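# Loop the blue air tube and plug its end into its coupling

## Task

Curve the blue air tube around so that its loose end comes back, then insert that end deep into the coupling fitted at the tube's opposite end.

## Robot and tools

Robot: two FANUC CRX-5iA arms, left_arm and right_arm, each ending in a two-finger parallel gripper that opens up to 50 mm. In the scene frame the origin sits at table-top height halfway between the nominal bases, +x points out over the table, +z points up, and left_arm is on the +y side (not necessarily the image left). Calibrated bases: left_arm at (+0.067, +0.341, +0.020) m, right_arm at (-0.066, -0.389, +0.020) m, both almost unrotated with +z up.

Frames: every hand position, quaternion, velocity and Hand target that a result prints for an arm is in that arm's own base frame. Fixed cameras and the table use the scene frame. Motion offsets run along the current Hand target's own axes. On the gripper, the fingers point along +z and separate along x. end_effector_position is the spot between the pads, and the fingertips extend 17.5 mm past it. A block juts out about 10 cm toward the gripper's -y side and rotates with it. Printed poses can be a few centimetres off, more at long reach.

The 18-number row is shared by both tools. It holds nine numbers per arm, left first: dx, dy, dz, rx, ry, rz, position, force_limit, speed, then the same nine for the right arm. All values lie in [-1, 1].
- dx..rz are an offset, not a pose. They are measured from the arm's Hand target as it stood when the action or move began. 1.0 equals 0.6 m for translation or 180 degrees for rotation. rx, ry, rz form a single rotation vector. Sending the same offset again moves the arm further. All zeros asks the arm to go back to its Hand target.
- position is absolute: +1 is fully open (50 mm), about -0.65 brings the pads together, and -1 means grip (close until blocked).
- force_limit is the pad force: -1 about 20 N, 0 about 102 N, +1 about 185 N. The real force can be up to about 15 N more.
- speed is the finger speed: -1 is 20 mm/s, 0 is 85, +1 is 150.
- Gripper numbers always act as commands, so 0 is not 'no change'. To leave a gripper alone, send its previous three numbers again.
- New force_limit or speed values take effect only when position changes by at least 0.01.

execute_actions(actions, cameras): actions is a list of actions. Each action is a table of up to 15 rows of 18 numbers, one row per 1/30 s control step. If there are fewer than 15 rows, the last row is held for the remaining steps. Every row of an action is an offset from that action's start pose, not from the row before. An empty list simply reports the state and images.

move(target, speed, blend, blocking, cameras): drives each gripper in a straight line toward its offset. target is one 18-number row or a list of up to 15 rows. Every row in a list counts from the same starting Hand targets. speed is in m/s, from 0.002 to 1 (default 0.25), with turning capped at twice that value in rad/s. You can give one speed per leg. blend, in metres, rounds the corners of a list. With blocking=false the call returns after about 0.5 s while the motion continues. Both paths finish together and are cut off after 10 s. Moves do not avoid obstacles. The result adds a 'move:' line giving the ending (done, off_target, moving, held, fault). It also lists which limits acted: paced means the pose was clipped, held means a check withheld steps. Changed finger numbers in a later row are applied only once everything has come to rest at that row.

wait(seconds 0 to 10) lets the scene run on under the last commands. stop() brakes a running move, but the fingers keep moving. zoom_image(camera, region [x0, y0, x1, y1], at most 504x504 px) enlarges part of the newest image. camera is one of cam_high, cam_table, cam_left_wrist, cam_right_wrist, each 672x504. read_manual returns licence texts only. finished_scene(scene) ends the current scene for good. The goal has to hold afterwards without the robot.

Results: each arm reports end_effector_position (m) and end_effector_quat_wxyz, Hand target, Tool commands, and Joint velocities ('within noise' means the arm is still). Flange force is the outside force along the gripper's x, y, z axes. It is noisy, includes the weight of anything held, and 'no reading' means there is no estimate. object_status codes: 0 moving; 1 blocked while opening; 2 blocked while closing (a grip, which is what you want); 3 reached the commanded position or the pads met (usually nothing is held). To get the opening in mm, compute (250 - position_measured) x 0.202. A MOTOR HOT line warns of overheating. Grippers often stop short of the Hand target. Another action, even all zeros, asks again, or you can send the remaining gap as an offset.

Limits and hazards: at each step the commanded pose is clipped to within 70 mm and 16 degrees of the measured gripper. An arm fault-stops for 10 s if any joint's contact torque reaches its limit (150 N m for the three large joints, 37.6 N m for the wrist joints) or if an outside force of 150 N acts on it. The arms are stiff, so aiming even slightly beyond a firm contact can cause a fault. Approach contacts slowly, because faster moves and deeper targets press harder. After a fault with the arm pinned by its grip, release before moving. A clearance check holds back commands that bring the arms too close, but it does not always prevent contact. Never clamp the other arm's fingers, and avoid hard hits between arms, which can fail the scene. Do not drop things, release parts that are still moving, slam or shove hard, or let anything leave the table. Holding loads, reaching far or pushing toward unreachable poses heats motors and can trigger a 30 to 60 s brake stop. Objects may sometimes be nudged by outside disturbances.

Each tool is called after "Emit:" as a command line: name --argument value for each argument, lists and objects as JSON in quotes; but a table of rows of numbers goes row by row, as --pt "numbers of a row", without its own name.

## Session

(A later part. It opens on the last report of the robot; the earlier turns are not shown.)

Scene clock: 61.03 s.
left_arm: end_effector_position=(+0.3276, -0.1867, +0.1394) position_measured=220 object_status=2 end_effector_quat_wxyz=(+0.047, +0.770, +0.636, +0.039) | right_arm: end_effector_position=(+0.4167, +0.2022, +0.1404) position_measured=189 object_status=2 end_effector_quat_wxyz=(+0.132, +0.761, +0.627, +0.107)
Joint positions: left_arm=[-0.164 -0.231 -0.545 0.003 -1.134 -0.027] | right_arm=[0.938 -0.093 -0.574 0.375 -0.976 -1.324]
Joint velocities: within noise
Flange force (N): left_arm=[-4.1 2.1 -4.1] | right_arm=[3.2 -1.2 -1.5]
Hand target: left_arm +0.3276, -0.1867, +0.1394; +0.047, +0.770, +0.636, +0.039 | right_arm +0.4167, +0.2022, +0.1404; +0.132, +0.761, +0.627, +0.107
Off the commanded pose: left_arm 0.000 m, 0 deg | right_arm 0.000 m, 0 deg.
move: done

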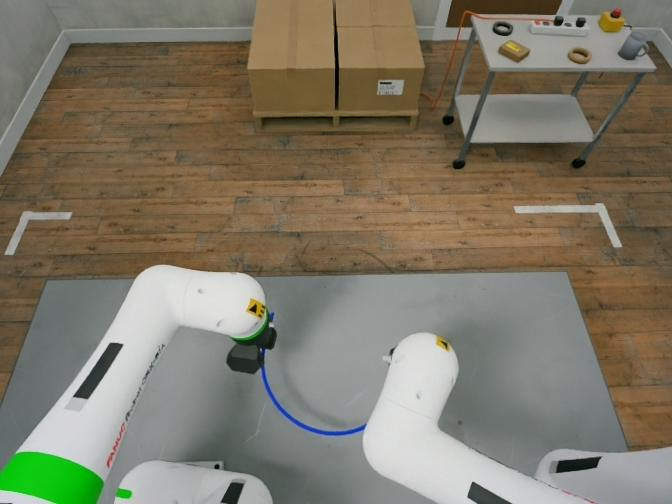

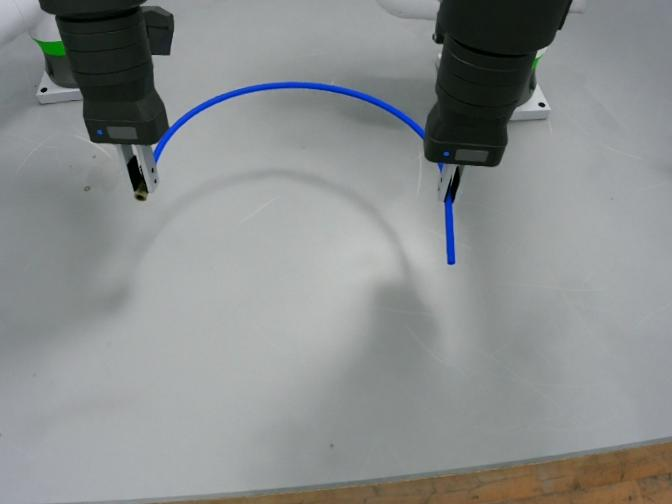

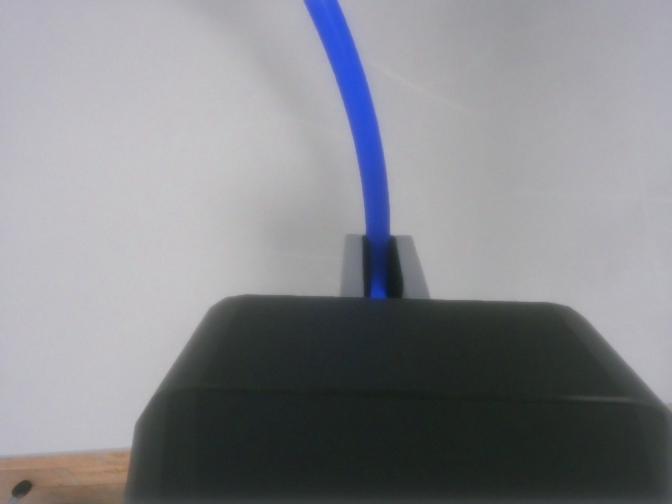

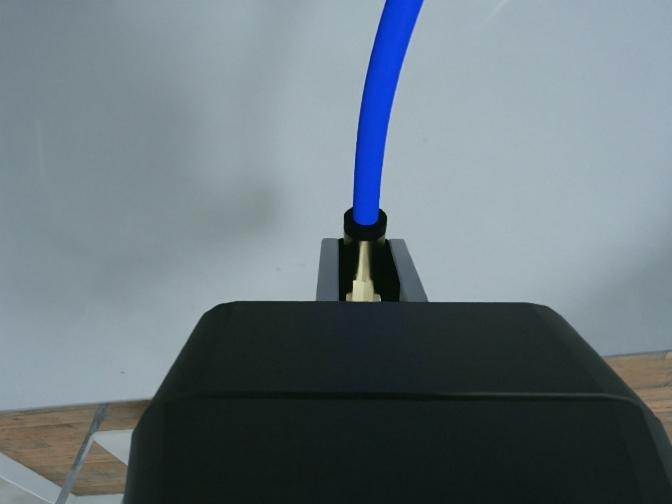

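Emit:
move --pt "-0.0685 0.0192 0.0023 0 -0.018 0.1467 -1 -0.1 -1 0.0993 0.0375 0.0137 0 0.0633 -0.1739 -1 0 -1" --pt "-0.1055 0.0398 0.0049 0 -0.036 0.2928 -1 -0.1 -1 0.1635 0.0628 0.0228 0 0.1267 -0.3483 -1 0 -1" --pt "-0.1033 0.0573 0.007 0 -0.054 0.44 -1 -0.1 -1 0.1815 0.086 0.0313 0 0.19 -0.5222 -1 0 -1" --speed 0.12 --blend 0.012

Emit:
zoom_image --camera "cam_table" --region '[200, 60, 460, 255]'

Scene clock: 70.60 s.
left_arm: end_effector_position=(+0.3499, -0.2541, +0.1393) position_measured=220 object_status=2 end_effector_quat_wxyz=(+0.061, +0.998, -0.006, +0.000) | right_arm: end_effector_position=(+0.4914, +0.2985, +0.1397) position_measured=189 object_status=2 end_effector_quat_wxyz=(-0.002, +0.009, +0.985, +0.173)
Joint positions: left_arm=[-0.234 -0.037 -0.415 0.129 -1.168 -1.398] | right_arm=[0.607 0.263 0.012 -0.316 -1.137 1.052]
Joint velocities: within noise
Flange force (N): left_arm=[0.7 4.5 -3.9] | right_arm=[-1.7 4.3 1.1]
Hand target: left_arm +0.3499, -0.2541, +0.1393; +0.061, +0.998, -0.006, +0.000 | right_arm +0.4914, +0.2985, +0.1397; -0.002, +0.009, +0.985, +0.173
Off the commanded pose: left_arm 0.000 m, 0 deg | right_arm 0.000 m, 0 deg.
move: done

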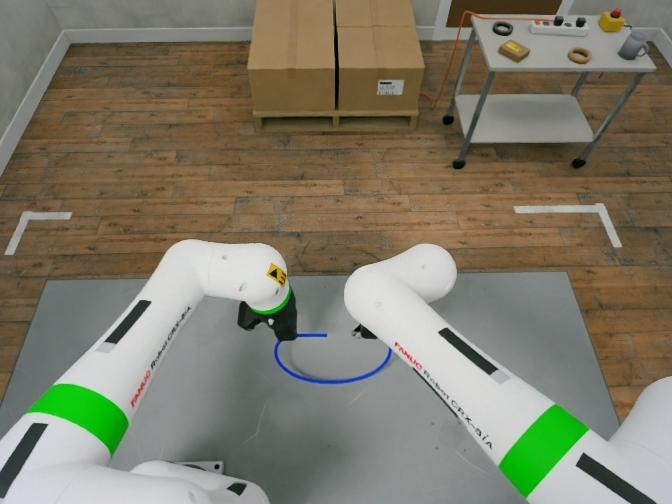

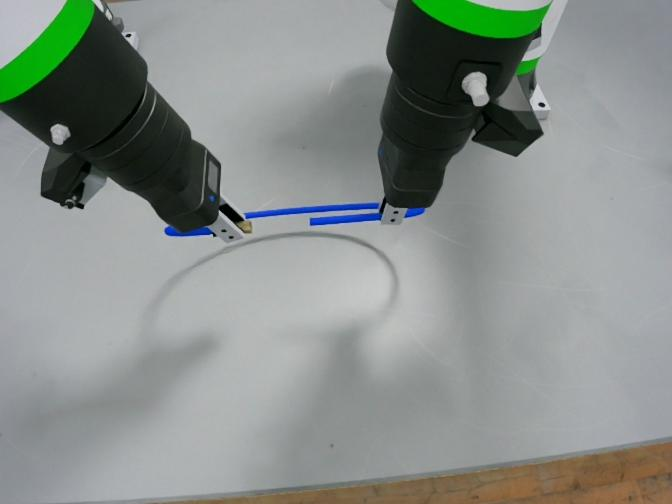

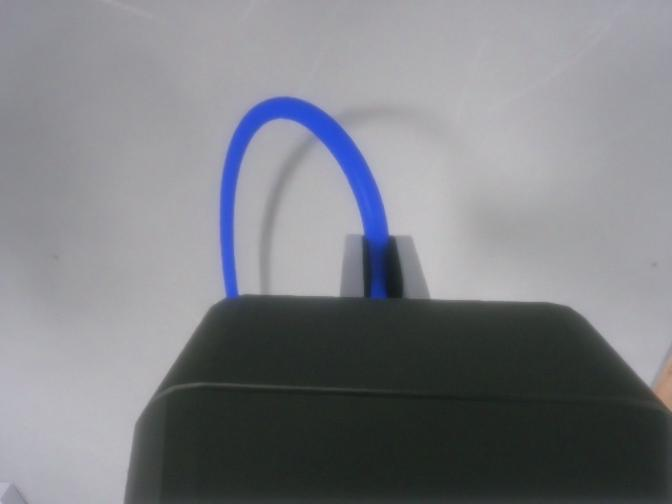

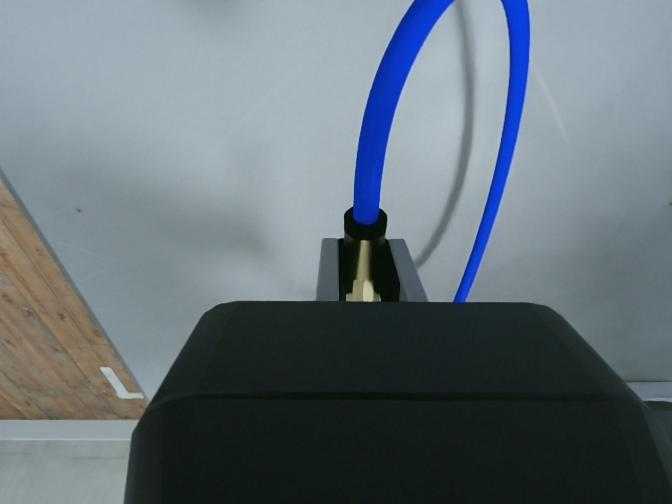

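Scaled by 1.938 from the camera's 672x504 image, which has a finer 960x720 frame.

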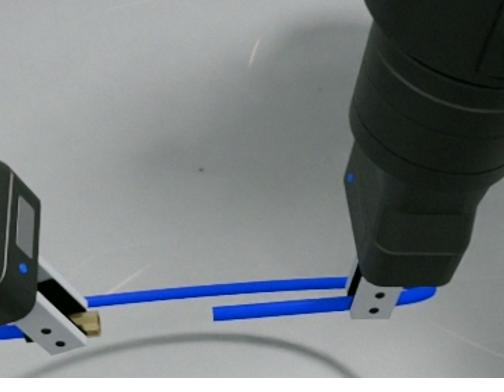

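Emit:
zoom_image --camera "cam_high" --region '[270, 290, 410, 395]'

Emit:
zoom_image --camera "cam_table" --region '[210, 175, 310, 250]'

Scaled by 3.600 from the camera's 672x504 image, which has a finer 960x720 frame.

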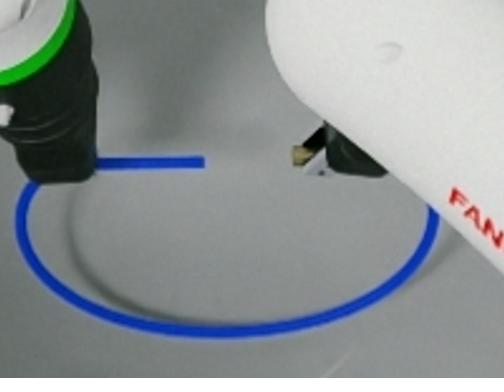

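Scaled by 5.040 from the camera's 672x504 image, which has a finer 960x720 frame.

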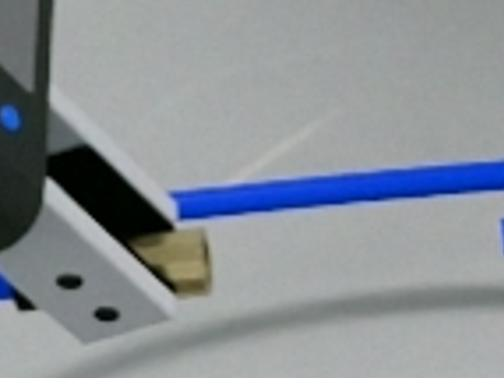

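Emit:
move --target '[0.0027,0.0364,0.0045,0,0,0,-1,-0.1,-1,0,0.0345,0.0125,0,0,0,-1,0,-1]' --speed 0.06

Emit:
zoom_image --camera "cam_table" --region '[230, 175, 400, 250]'

Emit:
zoom_image --camera "cam_high" --region '[290, 310, 390, 360]'

Scene clock: 74.97 s.
left_arm: end_effector_position=(+0.3512, -0.2761, +0.1393) position_measured=220 object_status=2 end_effector_quat_wxyz=(+0.061, +0.998, -0.006, +0.000) | right_arm: end_effector_position=(+0.4918, +0.3205, +0.1398) position_measured=189 object_status=2 end_effector_quat_wxyz=(-0.002, +0.009, +0.985, +0.173)
Joint positions: left_arm=[-0.286 -0.003 -0.381 0.127 -1.162 -1.345] | right_arm=[0.641 0.283 0.037 -0.309 -1.13 1.015]
Joint velocities: within noise
Flange force (N): left_arm=[0.7 4.5 -4.2] | right_arm=[-1.5 3.7 0.1]
Hand target: left_arm +0.3512, -0.2761, +0.1393; +0.061, +0.998, -0.006, +0.000 | right_arm +0.4918, +0.3205, +0.1397; -0.002, +0.009, +0.985, +0.173
Off the commanded pose: left_arm 0.000 m, 0 deg | right_arm 0.000 m, 0 deg.
move: done

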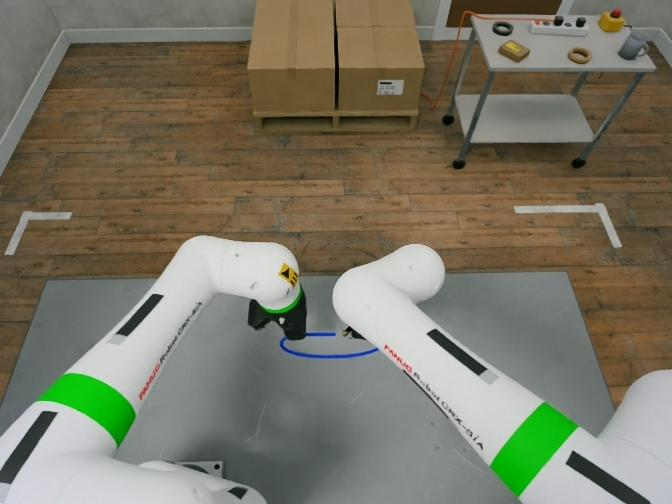

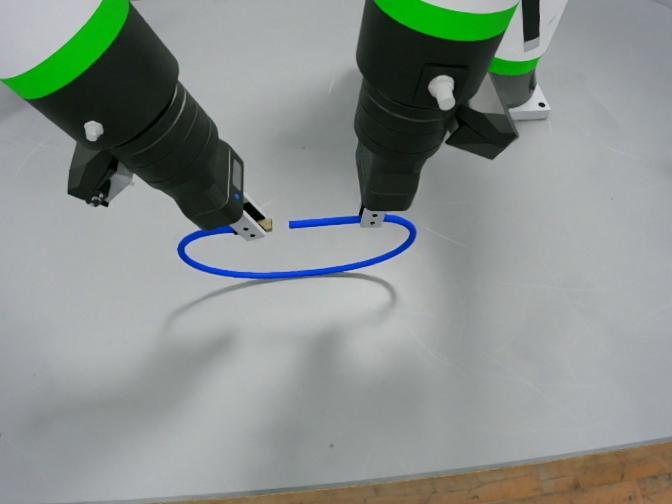

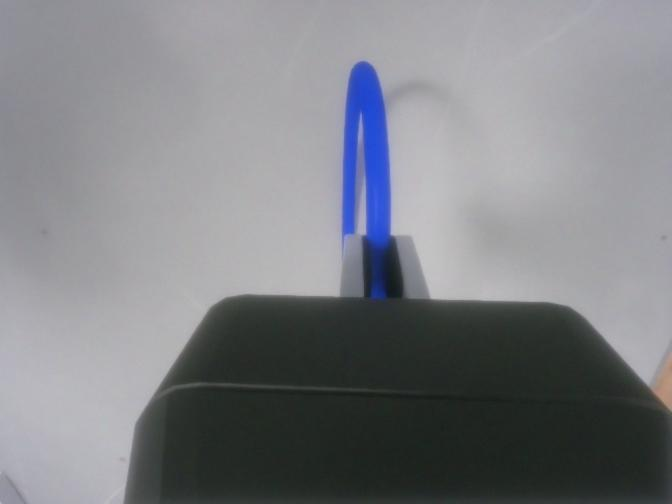

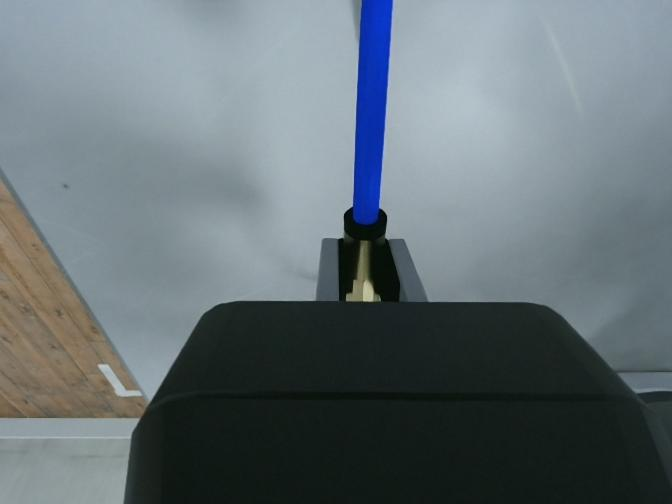

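Scaled by 2.965 from the camera's 672x504 image, which has a finer 960x720 frame.

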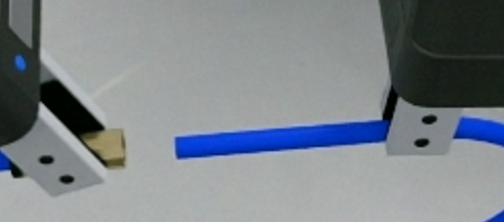

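Scaled by 5.040 from the camera's 672x504 image, which has a finer 960x720 frame.

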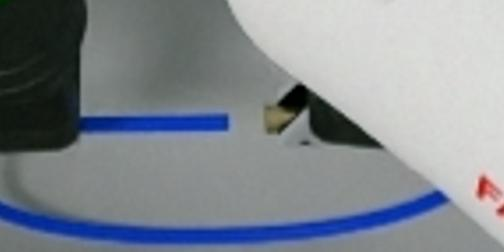

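Emit:
zoom_image --camera "cam_table" --region '[250, 200, 350, 250]'

Emit:
zoom_image --camera "cam_high" --region '[305, 315, 365, 350]'

Scaled by 5.040 from the camera's 672x504 image, which has a finer 960x720 frame.

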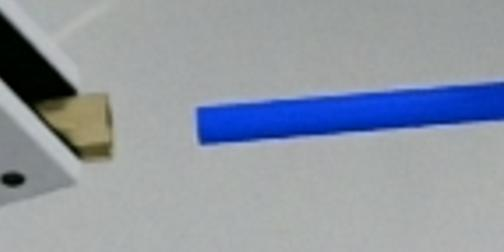

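Scaled by 8.400 from the camera's 672x504 image, which has a finer 960x720 frame.

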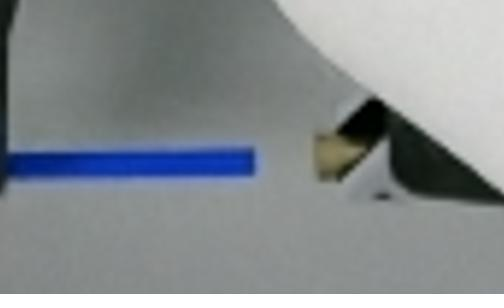

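Emit:
move --target '[-0.0003,0.0182,0.0005,0,0,0,-1,-0.1,-1,0,0,0,0,0,0,-1,0,-1]' --speed 0.03

Emit:
zoom_image --camera "cam_table" --region '[250, 200, 350, 250]'

Emit:
zoom_image --camera "cam_high" --region '[305, 315, 365, 350]'

Scene clock: 77.43 s.
left_arm: end_effector_position=(+0.3509, -0.2870, +0.1403) position_measured=220 object_status=2 end_effector_quat_wxyz=(+0.061, +0.998, -0.006, +0.000) | right_arm: end_effector_position=(+0.4918, +0.3205, +0.1397) position_measured=189 object_status=2 end_effector_quat_wxyz=(-0.002, +0.009, +0.985, +0.173)
Joint positions: left_arm=[-0.312 0.011 -0.364 0.126 -1.162 -1.319] | right_arm=[0.641 0.283 0.037 -0.309 -1.13 1.015]
Joint velocities: within noise
Flange force (N): left_arm=[0.4 4.1 -4.9] | right_arm=[-1.2 3.7 0.2]
Hand target: left_arm +0.3509, -0.2870, +0.1403; +0.061, +0.998, -0.006, +0.000 | right_arm +0.4918, +0.3205, +0.1397; -0.002, +0.009, +0.985, +0.173
Off the commanded pose: left_arm 0.000 m, 0 deg | right_arm 0.000 m, 0 deg.
move: done

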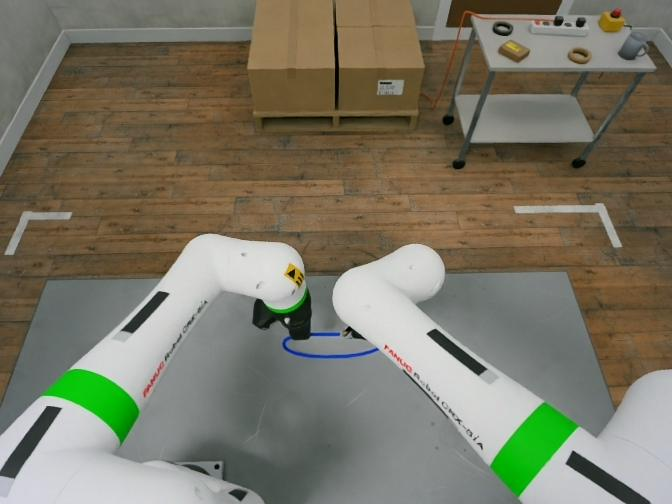

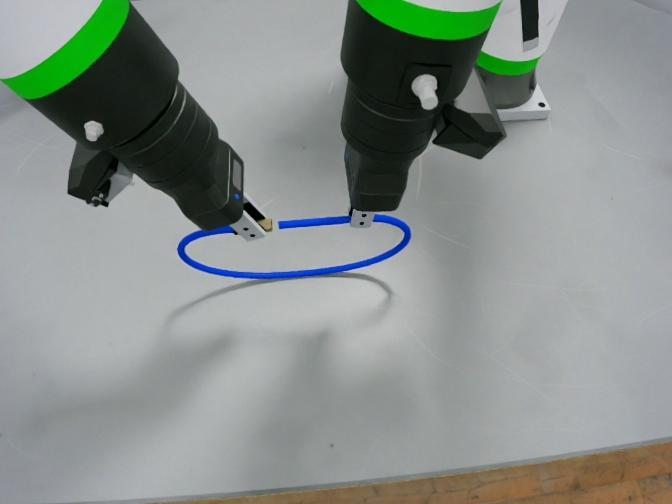

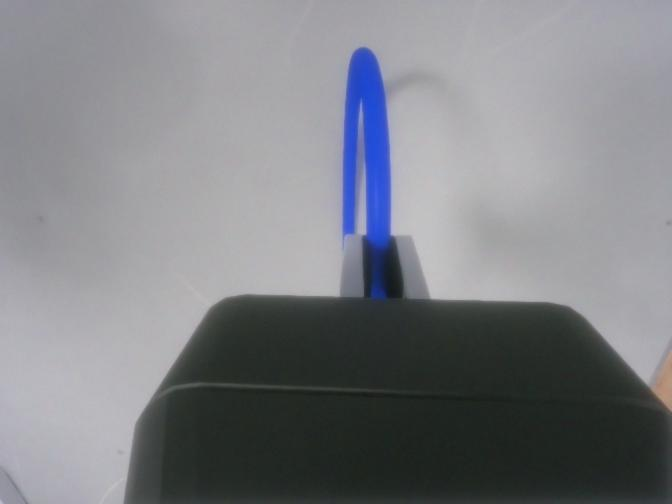

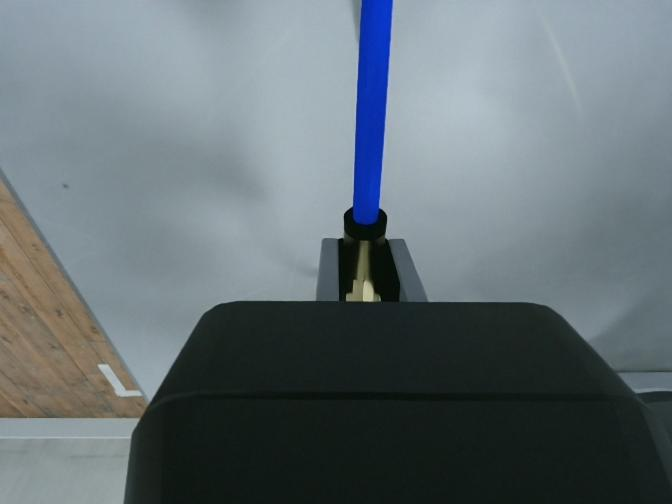

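Scaled by 5.040 from the camera's 672x504 image, which has a finer 960x720 frame.

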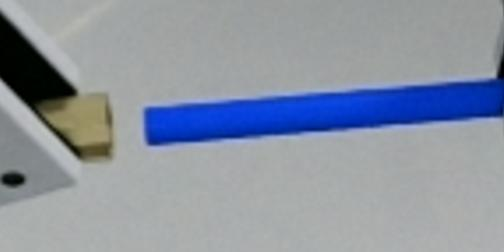

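Scaled by 8.400 from the camera's 672x504 image, which has a finer 960x720 frame.

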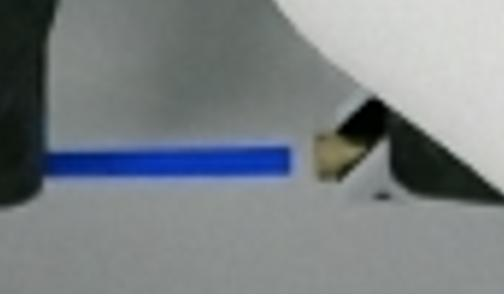

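Emit:
move --pt "0.0003 0.0033 -0.0004 0 0 0 -1 -0.1 -1 0 0 0 0 0 0 -1 0 -1" --pt "0.0003 0.0166 0.0012 0 0 0 -1 -0.1 -1 0 0 0 0 0 0 -1 0 -1" --speed 0.015

Emit:
zoom_image --camera "cam_table" --region '[250, 200, 350, 250]'

Emit:
zoom_image --camera "cam_high" --region '[305, 315, 365, 350]'

Scene clock: 79.23 s.
left_arm: end_effector_position=(+0.3510, -0.2969, +0.1408) position_measured=220 object_status=2 end_effector_quat_wxyz=(+0.061, +0.998, -0.006, +0.000) | right_arm: end_effector_position=(+0.4918, +0.3205, +0.1397) position_measured=189 object_status=2 end_effector_quat_wxyz=(-0.002, +0.009, +0.985, +0.173)
Joint positions: left_arm=[-0.335 0.026 -0.348 0.126 -1.161 -1.296] | right_arm=[0.641 0.283 0.037 -0.309 -1.13 1.015]
Joint velocities: within noise
Flange force (N): left_arm=[0.5 3.8 -4.6] | right_arm=[-1.1 4.0 0.8]
Hand target: left_arm +0.3510, -0.2970, +0.1408; +0.061, +0.998, -0.006, +0.000 | right_arm +0.4918, +0.3205, +0.1397; -0.002, +0.009, +0.985, +0.173
Off the commanded pose: left_arm 0.000 m, 0 deg | right_arm 0.000 m, 0 deg.
move: done

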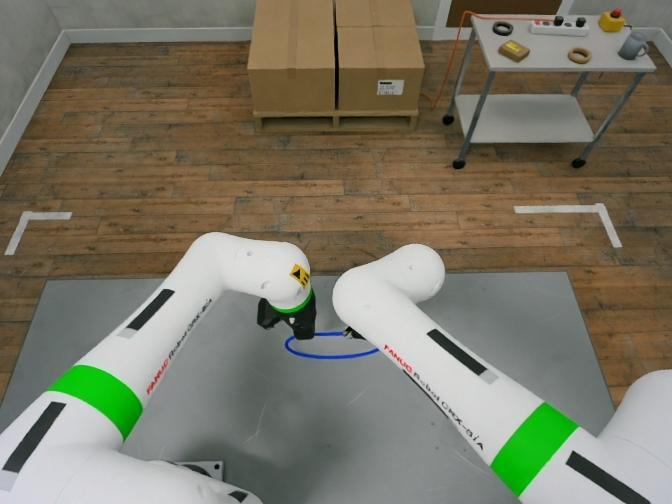

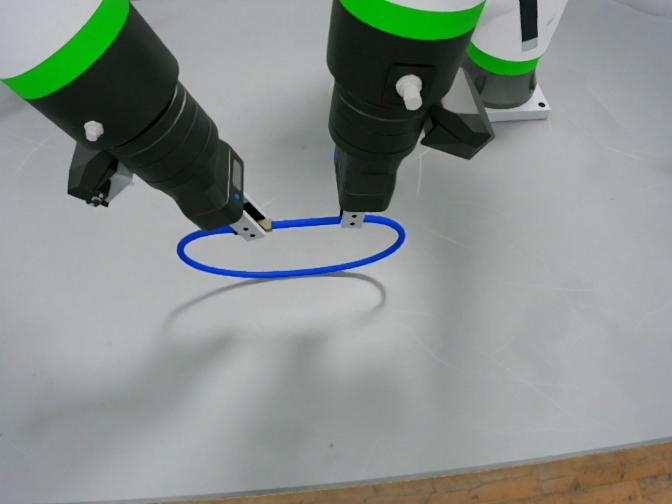

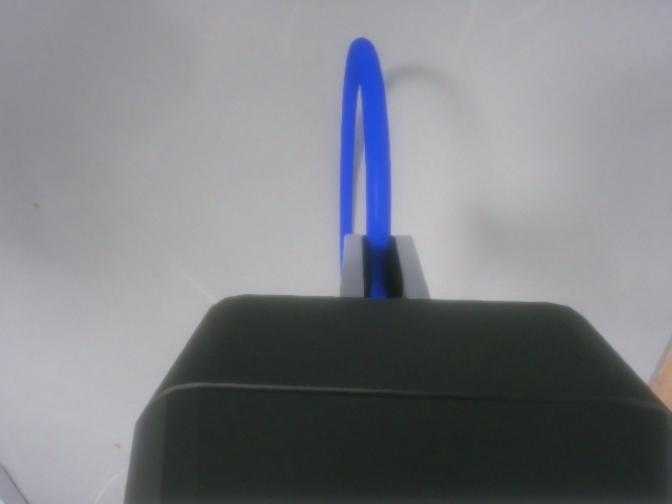

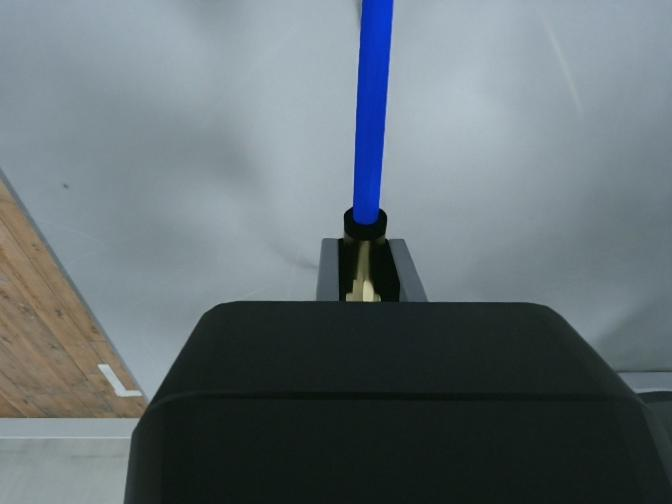

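Scaled by 5.040 from the camera's 672x504 image, which has a finer 960x720 frame.

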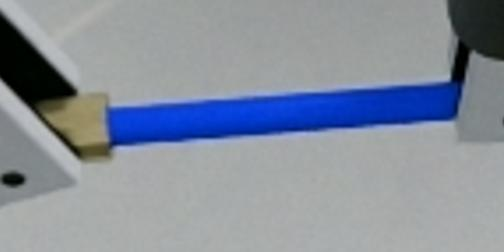

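Scaled by 8.400 from the camera's 672x504 image, which has a finer 960x720 frame.

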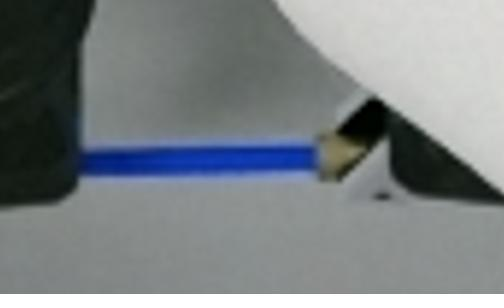

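Emit:
move --target '[0,0.0132,0.0016,0,0,0,-1,-0.1,-1,0,0,0,0,0,0,-1,0,-1]' --speed 0.015

Emit:
zoom_image --camera "cam_table" --region '[250, 200, 350, 250]'

Emit:
zoom_image --camera "cam_high" --region '[305, 315, 365, 350]'

Scene clock: 80.73 s.
left_arm: end_effector_position=(+0.3509, -0.3049, +0.1408) position_measured=220 object_status=2 end_effector_quat_wxyz=(+0.061, +0.998, -0.006, +0.000) | right_arm: end_effector_position=(+0.4918, +0.3205, +0.1397) position_measured=189 object_status=2 end_effector_quat_wxyz=(-0.002, +0.009, +0.985, +0.173)
Joint positions: left_arm=[-0.353 0.038 -0.335 0.125 -1.159 -1.278] | right_arm=[0.641 0.283 0.037 -0.309 -1.13 1.015]
Joint velocities: within noise
Flange force (N): left_arm=[0.8 3.6 -5.2] | right_arm=[-0.8 3.6 0.1]
Hand target: left_arm +0.3509, -0.3049, +0.1408; +0.061, +0.998, -0.006, +0.000 | right_arm +0.4918, +0.3205, +0.1397; -0.002, +0.009, +0.985, +0.173
Off the commanded pose: left_arm 0.000 m, 0 deg | right_arm 0.000 m, 0 deg.
move: done

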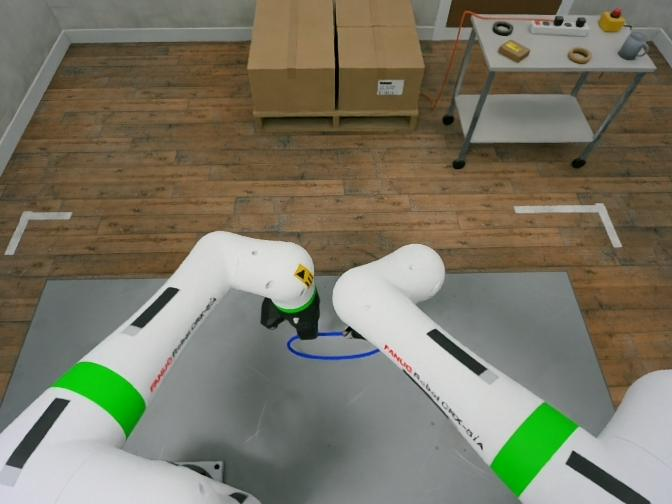

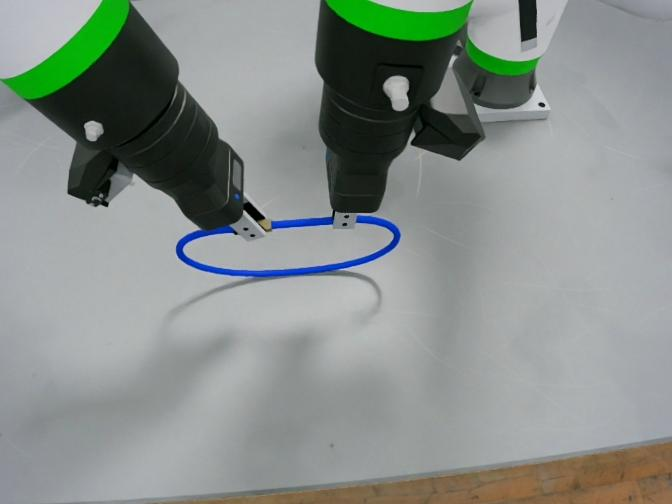

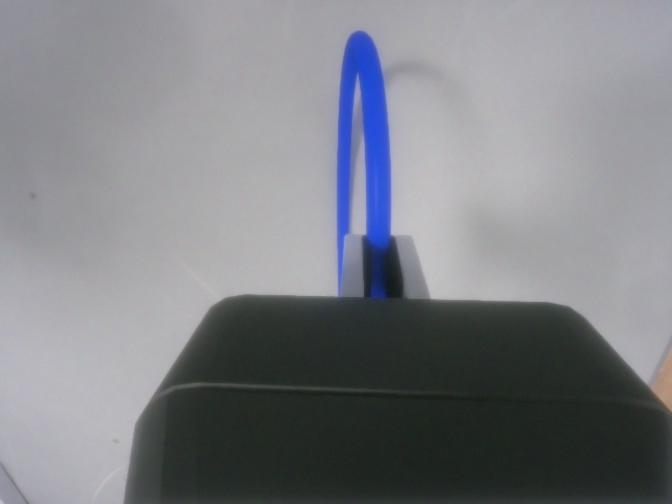

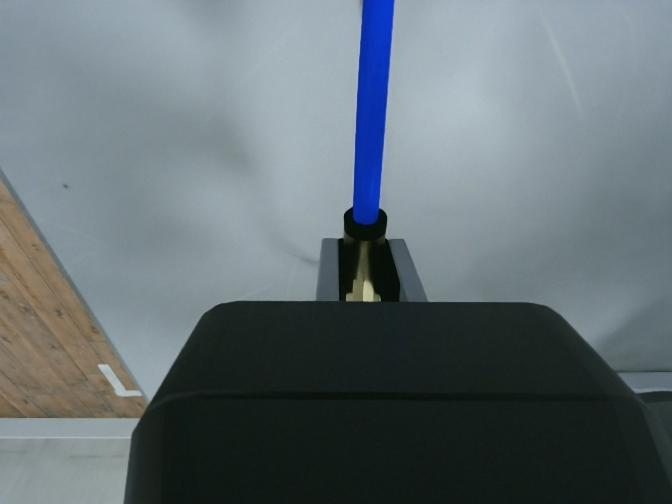

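Scaled by 5.040 from the camera's 672x504 image, which has a finer 960x720 frame.

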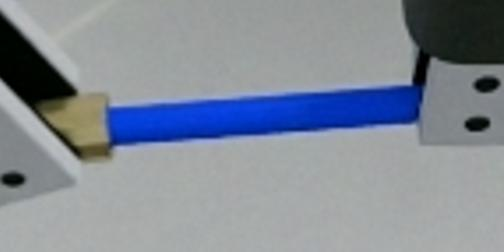

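Scaled by 8.400 from the camera's 672x504 image, which has a finer 960x720 frame.

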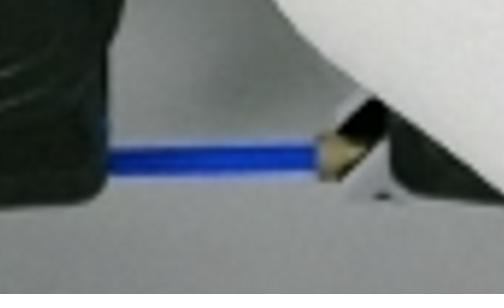

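Emit:
move --target '[0,0.0165,0.002,0,0,0,-1,-0.1,-1,0,0,0,0,0,0,-1,0,-1]' --speed 0.015

Emit:
zoom_image --camera "cam_table" --region '[250, 200, 350, 250]'

Emit:
zoom_image --camera "cam_high" --region '[305, 315, 365, 350]'

Scene clock: 82.40 s.
left_arm: end_effector_position=(+0.3508, -0.3148, +0.1408) position_measured=220 object_status=2 end_effector_quat_wxyz=(+0.061, +0.998, -0.006, +0.000) | right_arm: end_effector_position=(+0.4919, +0.3204, +0.1398) position_measured=189 object_status=2 end_effector_quat_wxyz=(-0.002, +0.009, +0.985, +0.173)
Joint positions: left_arm=[-0.375 0.053 -0.319 0.124 -1.158 -1.255] | right_arm=[0.641 0.283 0.037 -0.308 -1.13 1.015]
Joint velocities: within noise
Flange force (N): left_arm=[-0.6 -35.0 -9.0] | right_arm=[-2.7 -31.5 -13.2]
Hand target: left_arm +0.3508, -0.3149, +0.1409; +0.061, +0.998, -0.006, +0.000 | right_arm +0.4918, +0.3205, +0.1397; -0.002, +0.009, +0.985, +0.173
Off the commanded pose: left_arm 0.000 m, 0 deg | right_arm 0.000 m, 0 deg.
move: done

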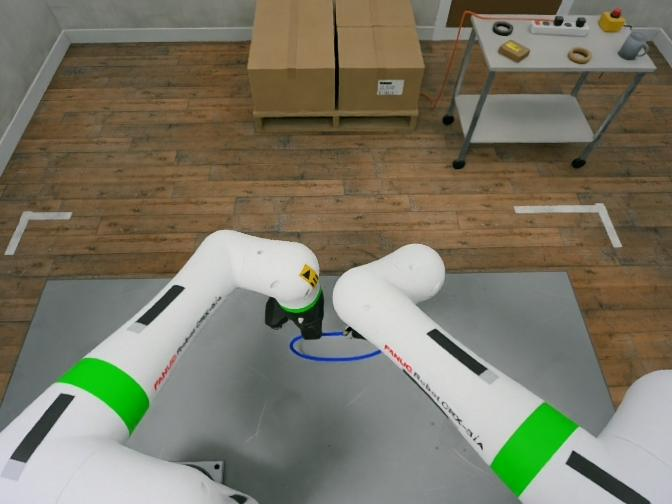

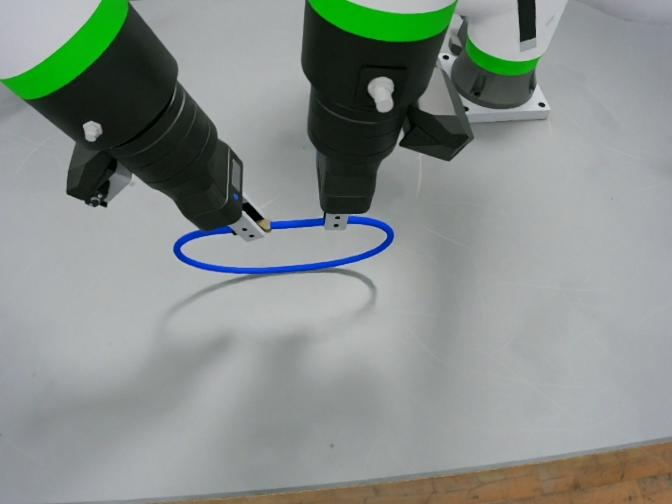

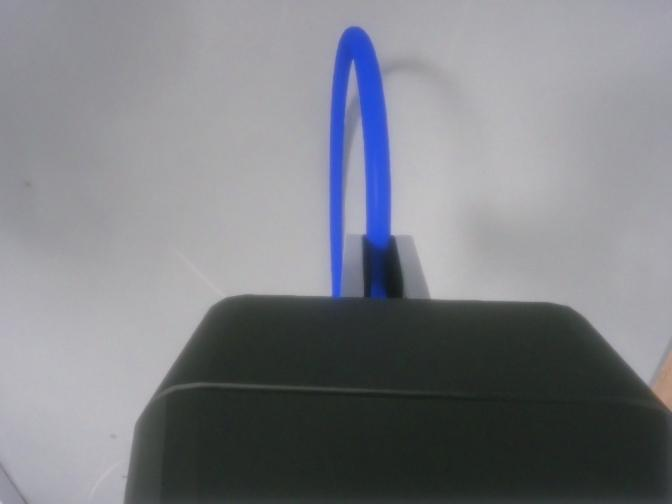

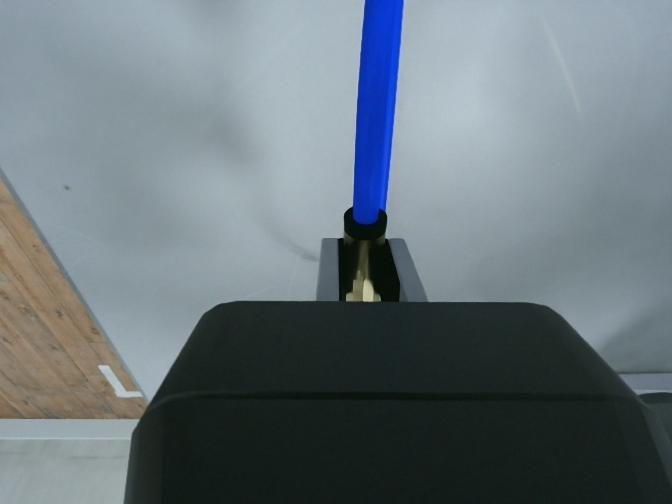

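Scaled by 5.040 from the camera's 672x504 image, which has a finer 960x720 frame.

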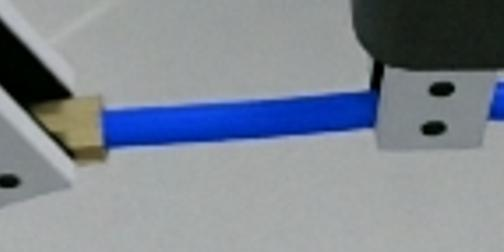

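Scaled by 8.400 from the camera's 672x504 image, which has a finer 960x720 frame.

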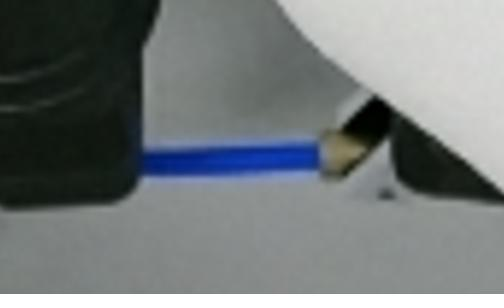

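Emit:
move --target '[0,0.0033,0.0004,0,0,0,-1,-0.1,-1,0,0,0,0,0,0,-1,0,-1]' --speed 0.01

Emit:
zoom_image --camera "cam_table" --region '[250, 200, 350, 250]'

Scene clock: 83.90 s.
left_arm: end_effector_position=(+0.3508, -0.3169, +0.1409) position_measured=220 object_status=2 end_effector_quat_wxyz=(+0.061, +0.998, -0.006, +0.000) | right_arm: end_effector_position=(+0.4918, +0.3205, +0.1397) position_measured=189 object_status=2 end_effector_quat_wxyz=(-0.002, +0.009, +0.985, +0.173)
Joint positions: left_arm=[-0.379 0.056 -0.316 0.124 -1.157 -1.251] | right_arm=[0.641 0.283 0.037 -0.309 -1.13 1.015]
Joint velocities: within noise
Flange force (N): left_arm=[-0.4 -40.9 -9.8] | right_arm=[-2.7 -37.5 -16.3]
Hand target: left_arm +0.3508, -0.3169, +0.1409; +0.061, +0.998, -0.006, +0.000 | right_arm +0.4918, +0.3205, +0.1397; -0.002, +0.009, +0.985, +0.173
Off the commanded pose: left_arm 0.000 m, 0 deg | right_arm 0.000 m, 0 deg.
move: done

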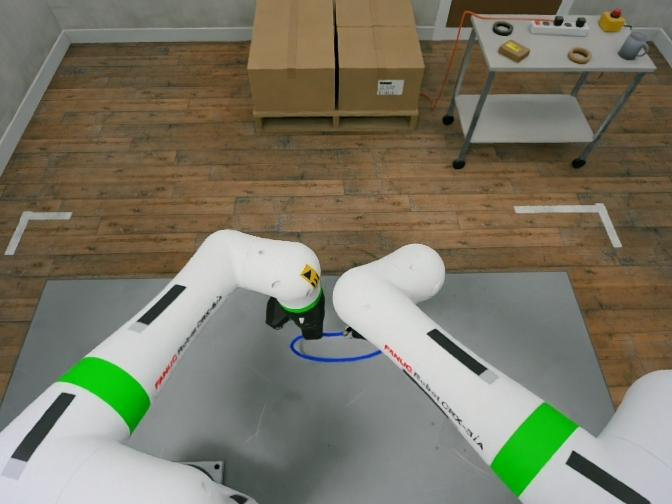

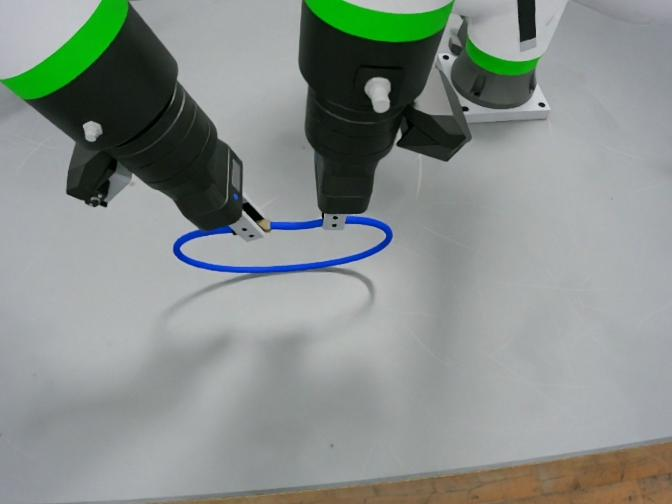

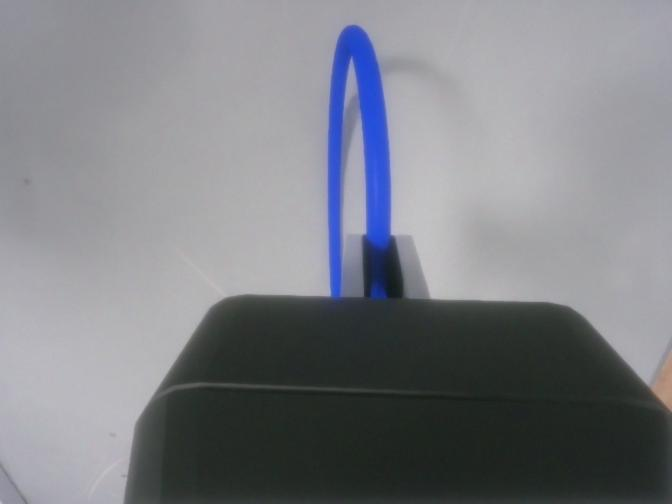

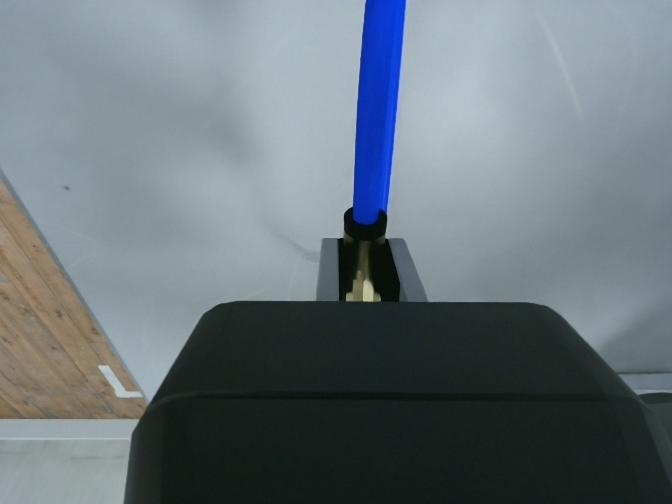

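Scaled by 5.040 from the camera's 672x504 image, which has a finer 960x720 frame.

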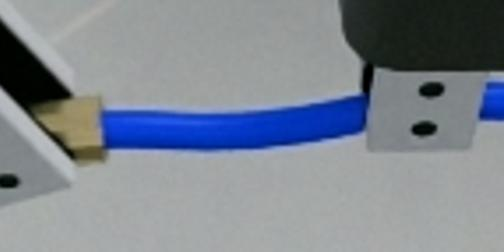

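Emit:
move --target '[0,-0.0035,-0.0004,0,0,0,-1,-0.1,-1,0,0,0,0,0,0,-1,0,-1]' --speed 0.02

Emit:
zoom_image --camera "cam_table" --region '[250, 200, 350, 250]'

Scene clock: 85.80 s.
left_arm: end_effector_position=(+0.3508, -0.3148, +0.1408) position_measured=220 object_status=2 end_effector_quat_wxyz=(+0.061, +0.998, -0.006, +0.000) | right_arm: end_effector_position=(+0.4918, +0.3206, +0.1397) position_measured=189 object_status=2 end_effector_quat_wxyz=(-0.002, +0.009, +0.985, +0.173)
Joint positions: left_arm=[-0.375 0.053 -0.32 0.124 -1.158 -1.256] | right_arm=[0.641 0.283 0.037 -0.309 -1.13 1.015]
Joint velocities: within noise
Flange force (N): left_arm=[-0.7 -31.8 -9.2] | right_arm=[-1.9 -29.3 -12.4]
Hand target: left_arm +0.3508, -0.3148, +0.1408; +0.061, +0.998, -0.006, +0.000 | right_arm +0.4918, +0.3205, +0.1397; -0.002, +0.009, +0.985, +0.173
Off the commanded pose: left_arm 0.000 m, 0 deg | right_arm 0.000 m, 0 deg.
move: done

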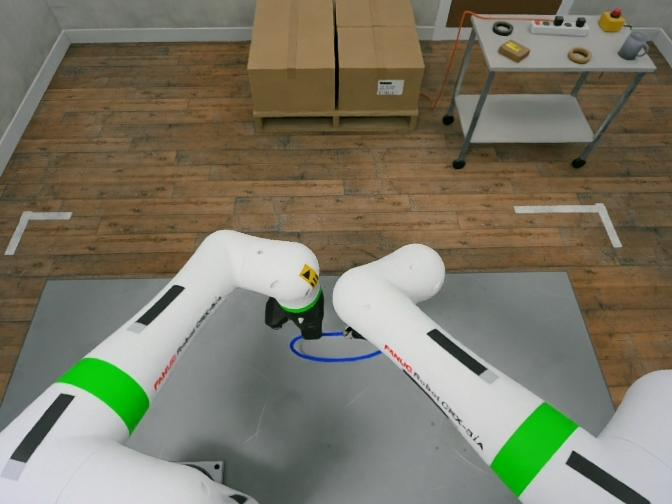

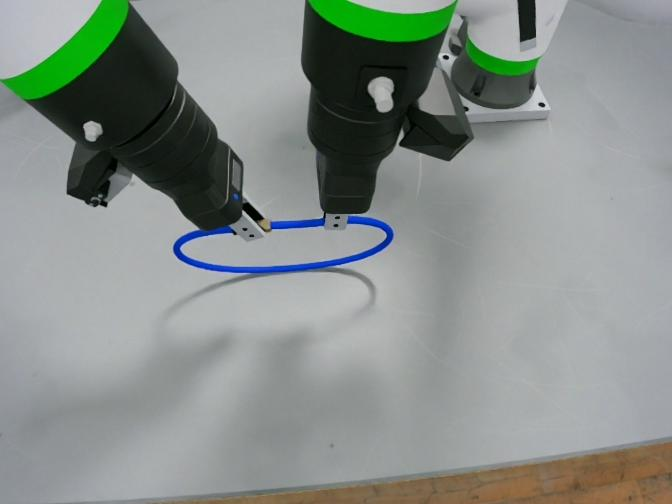

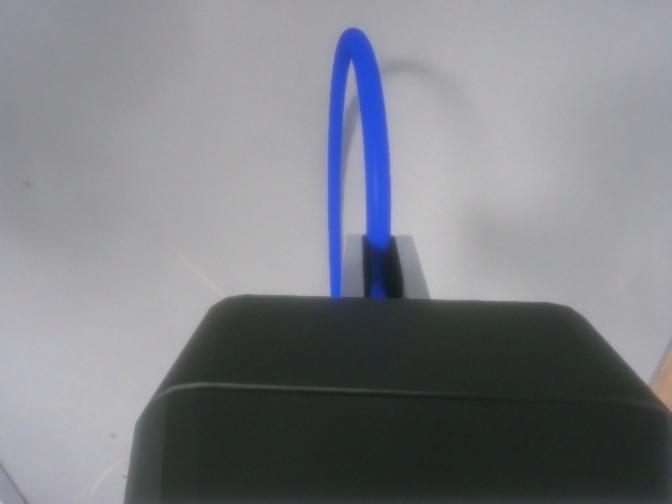

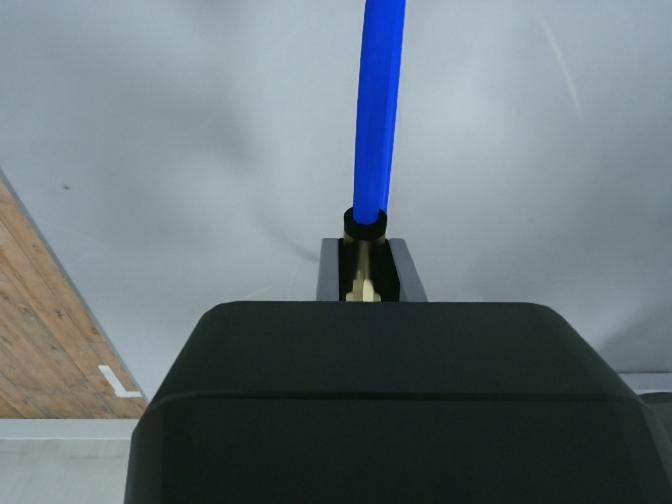

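Scaled by 5.040 from the camera's 672x504 image, which has a finer 960x720 frame.

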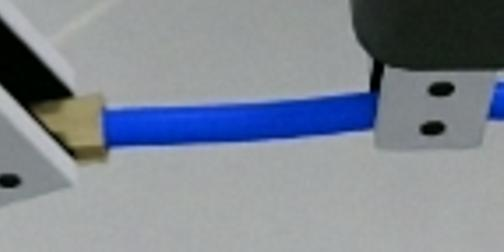

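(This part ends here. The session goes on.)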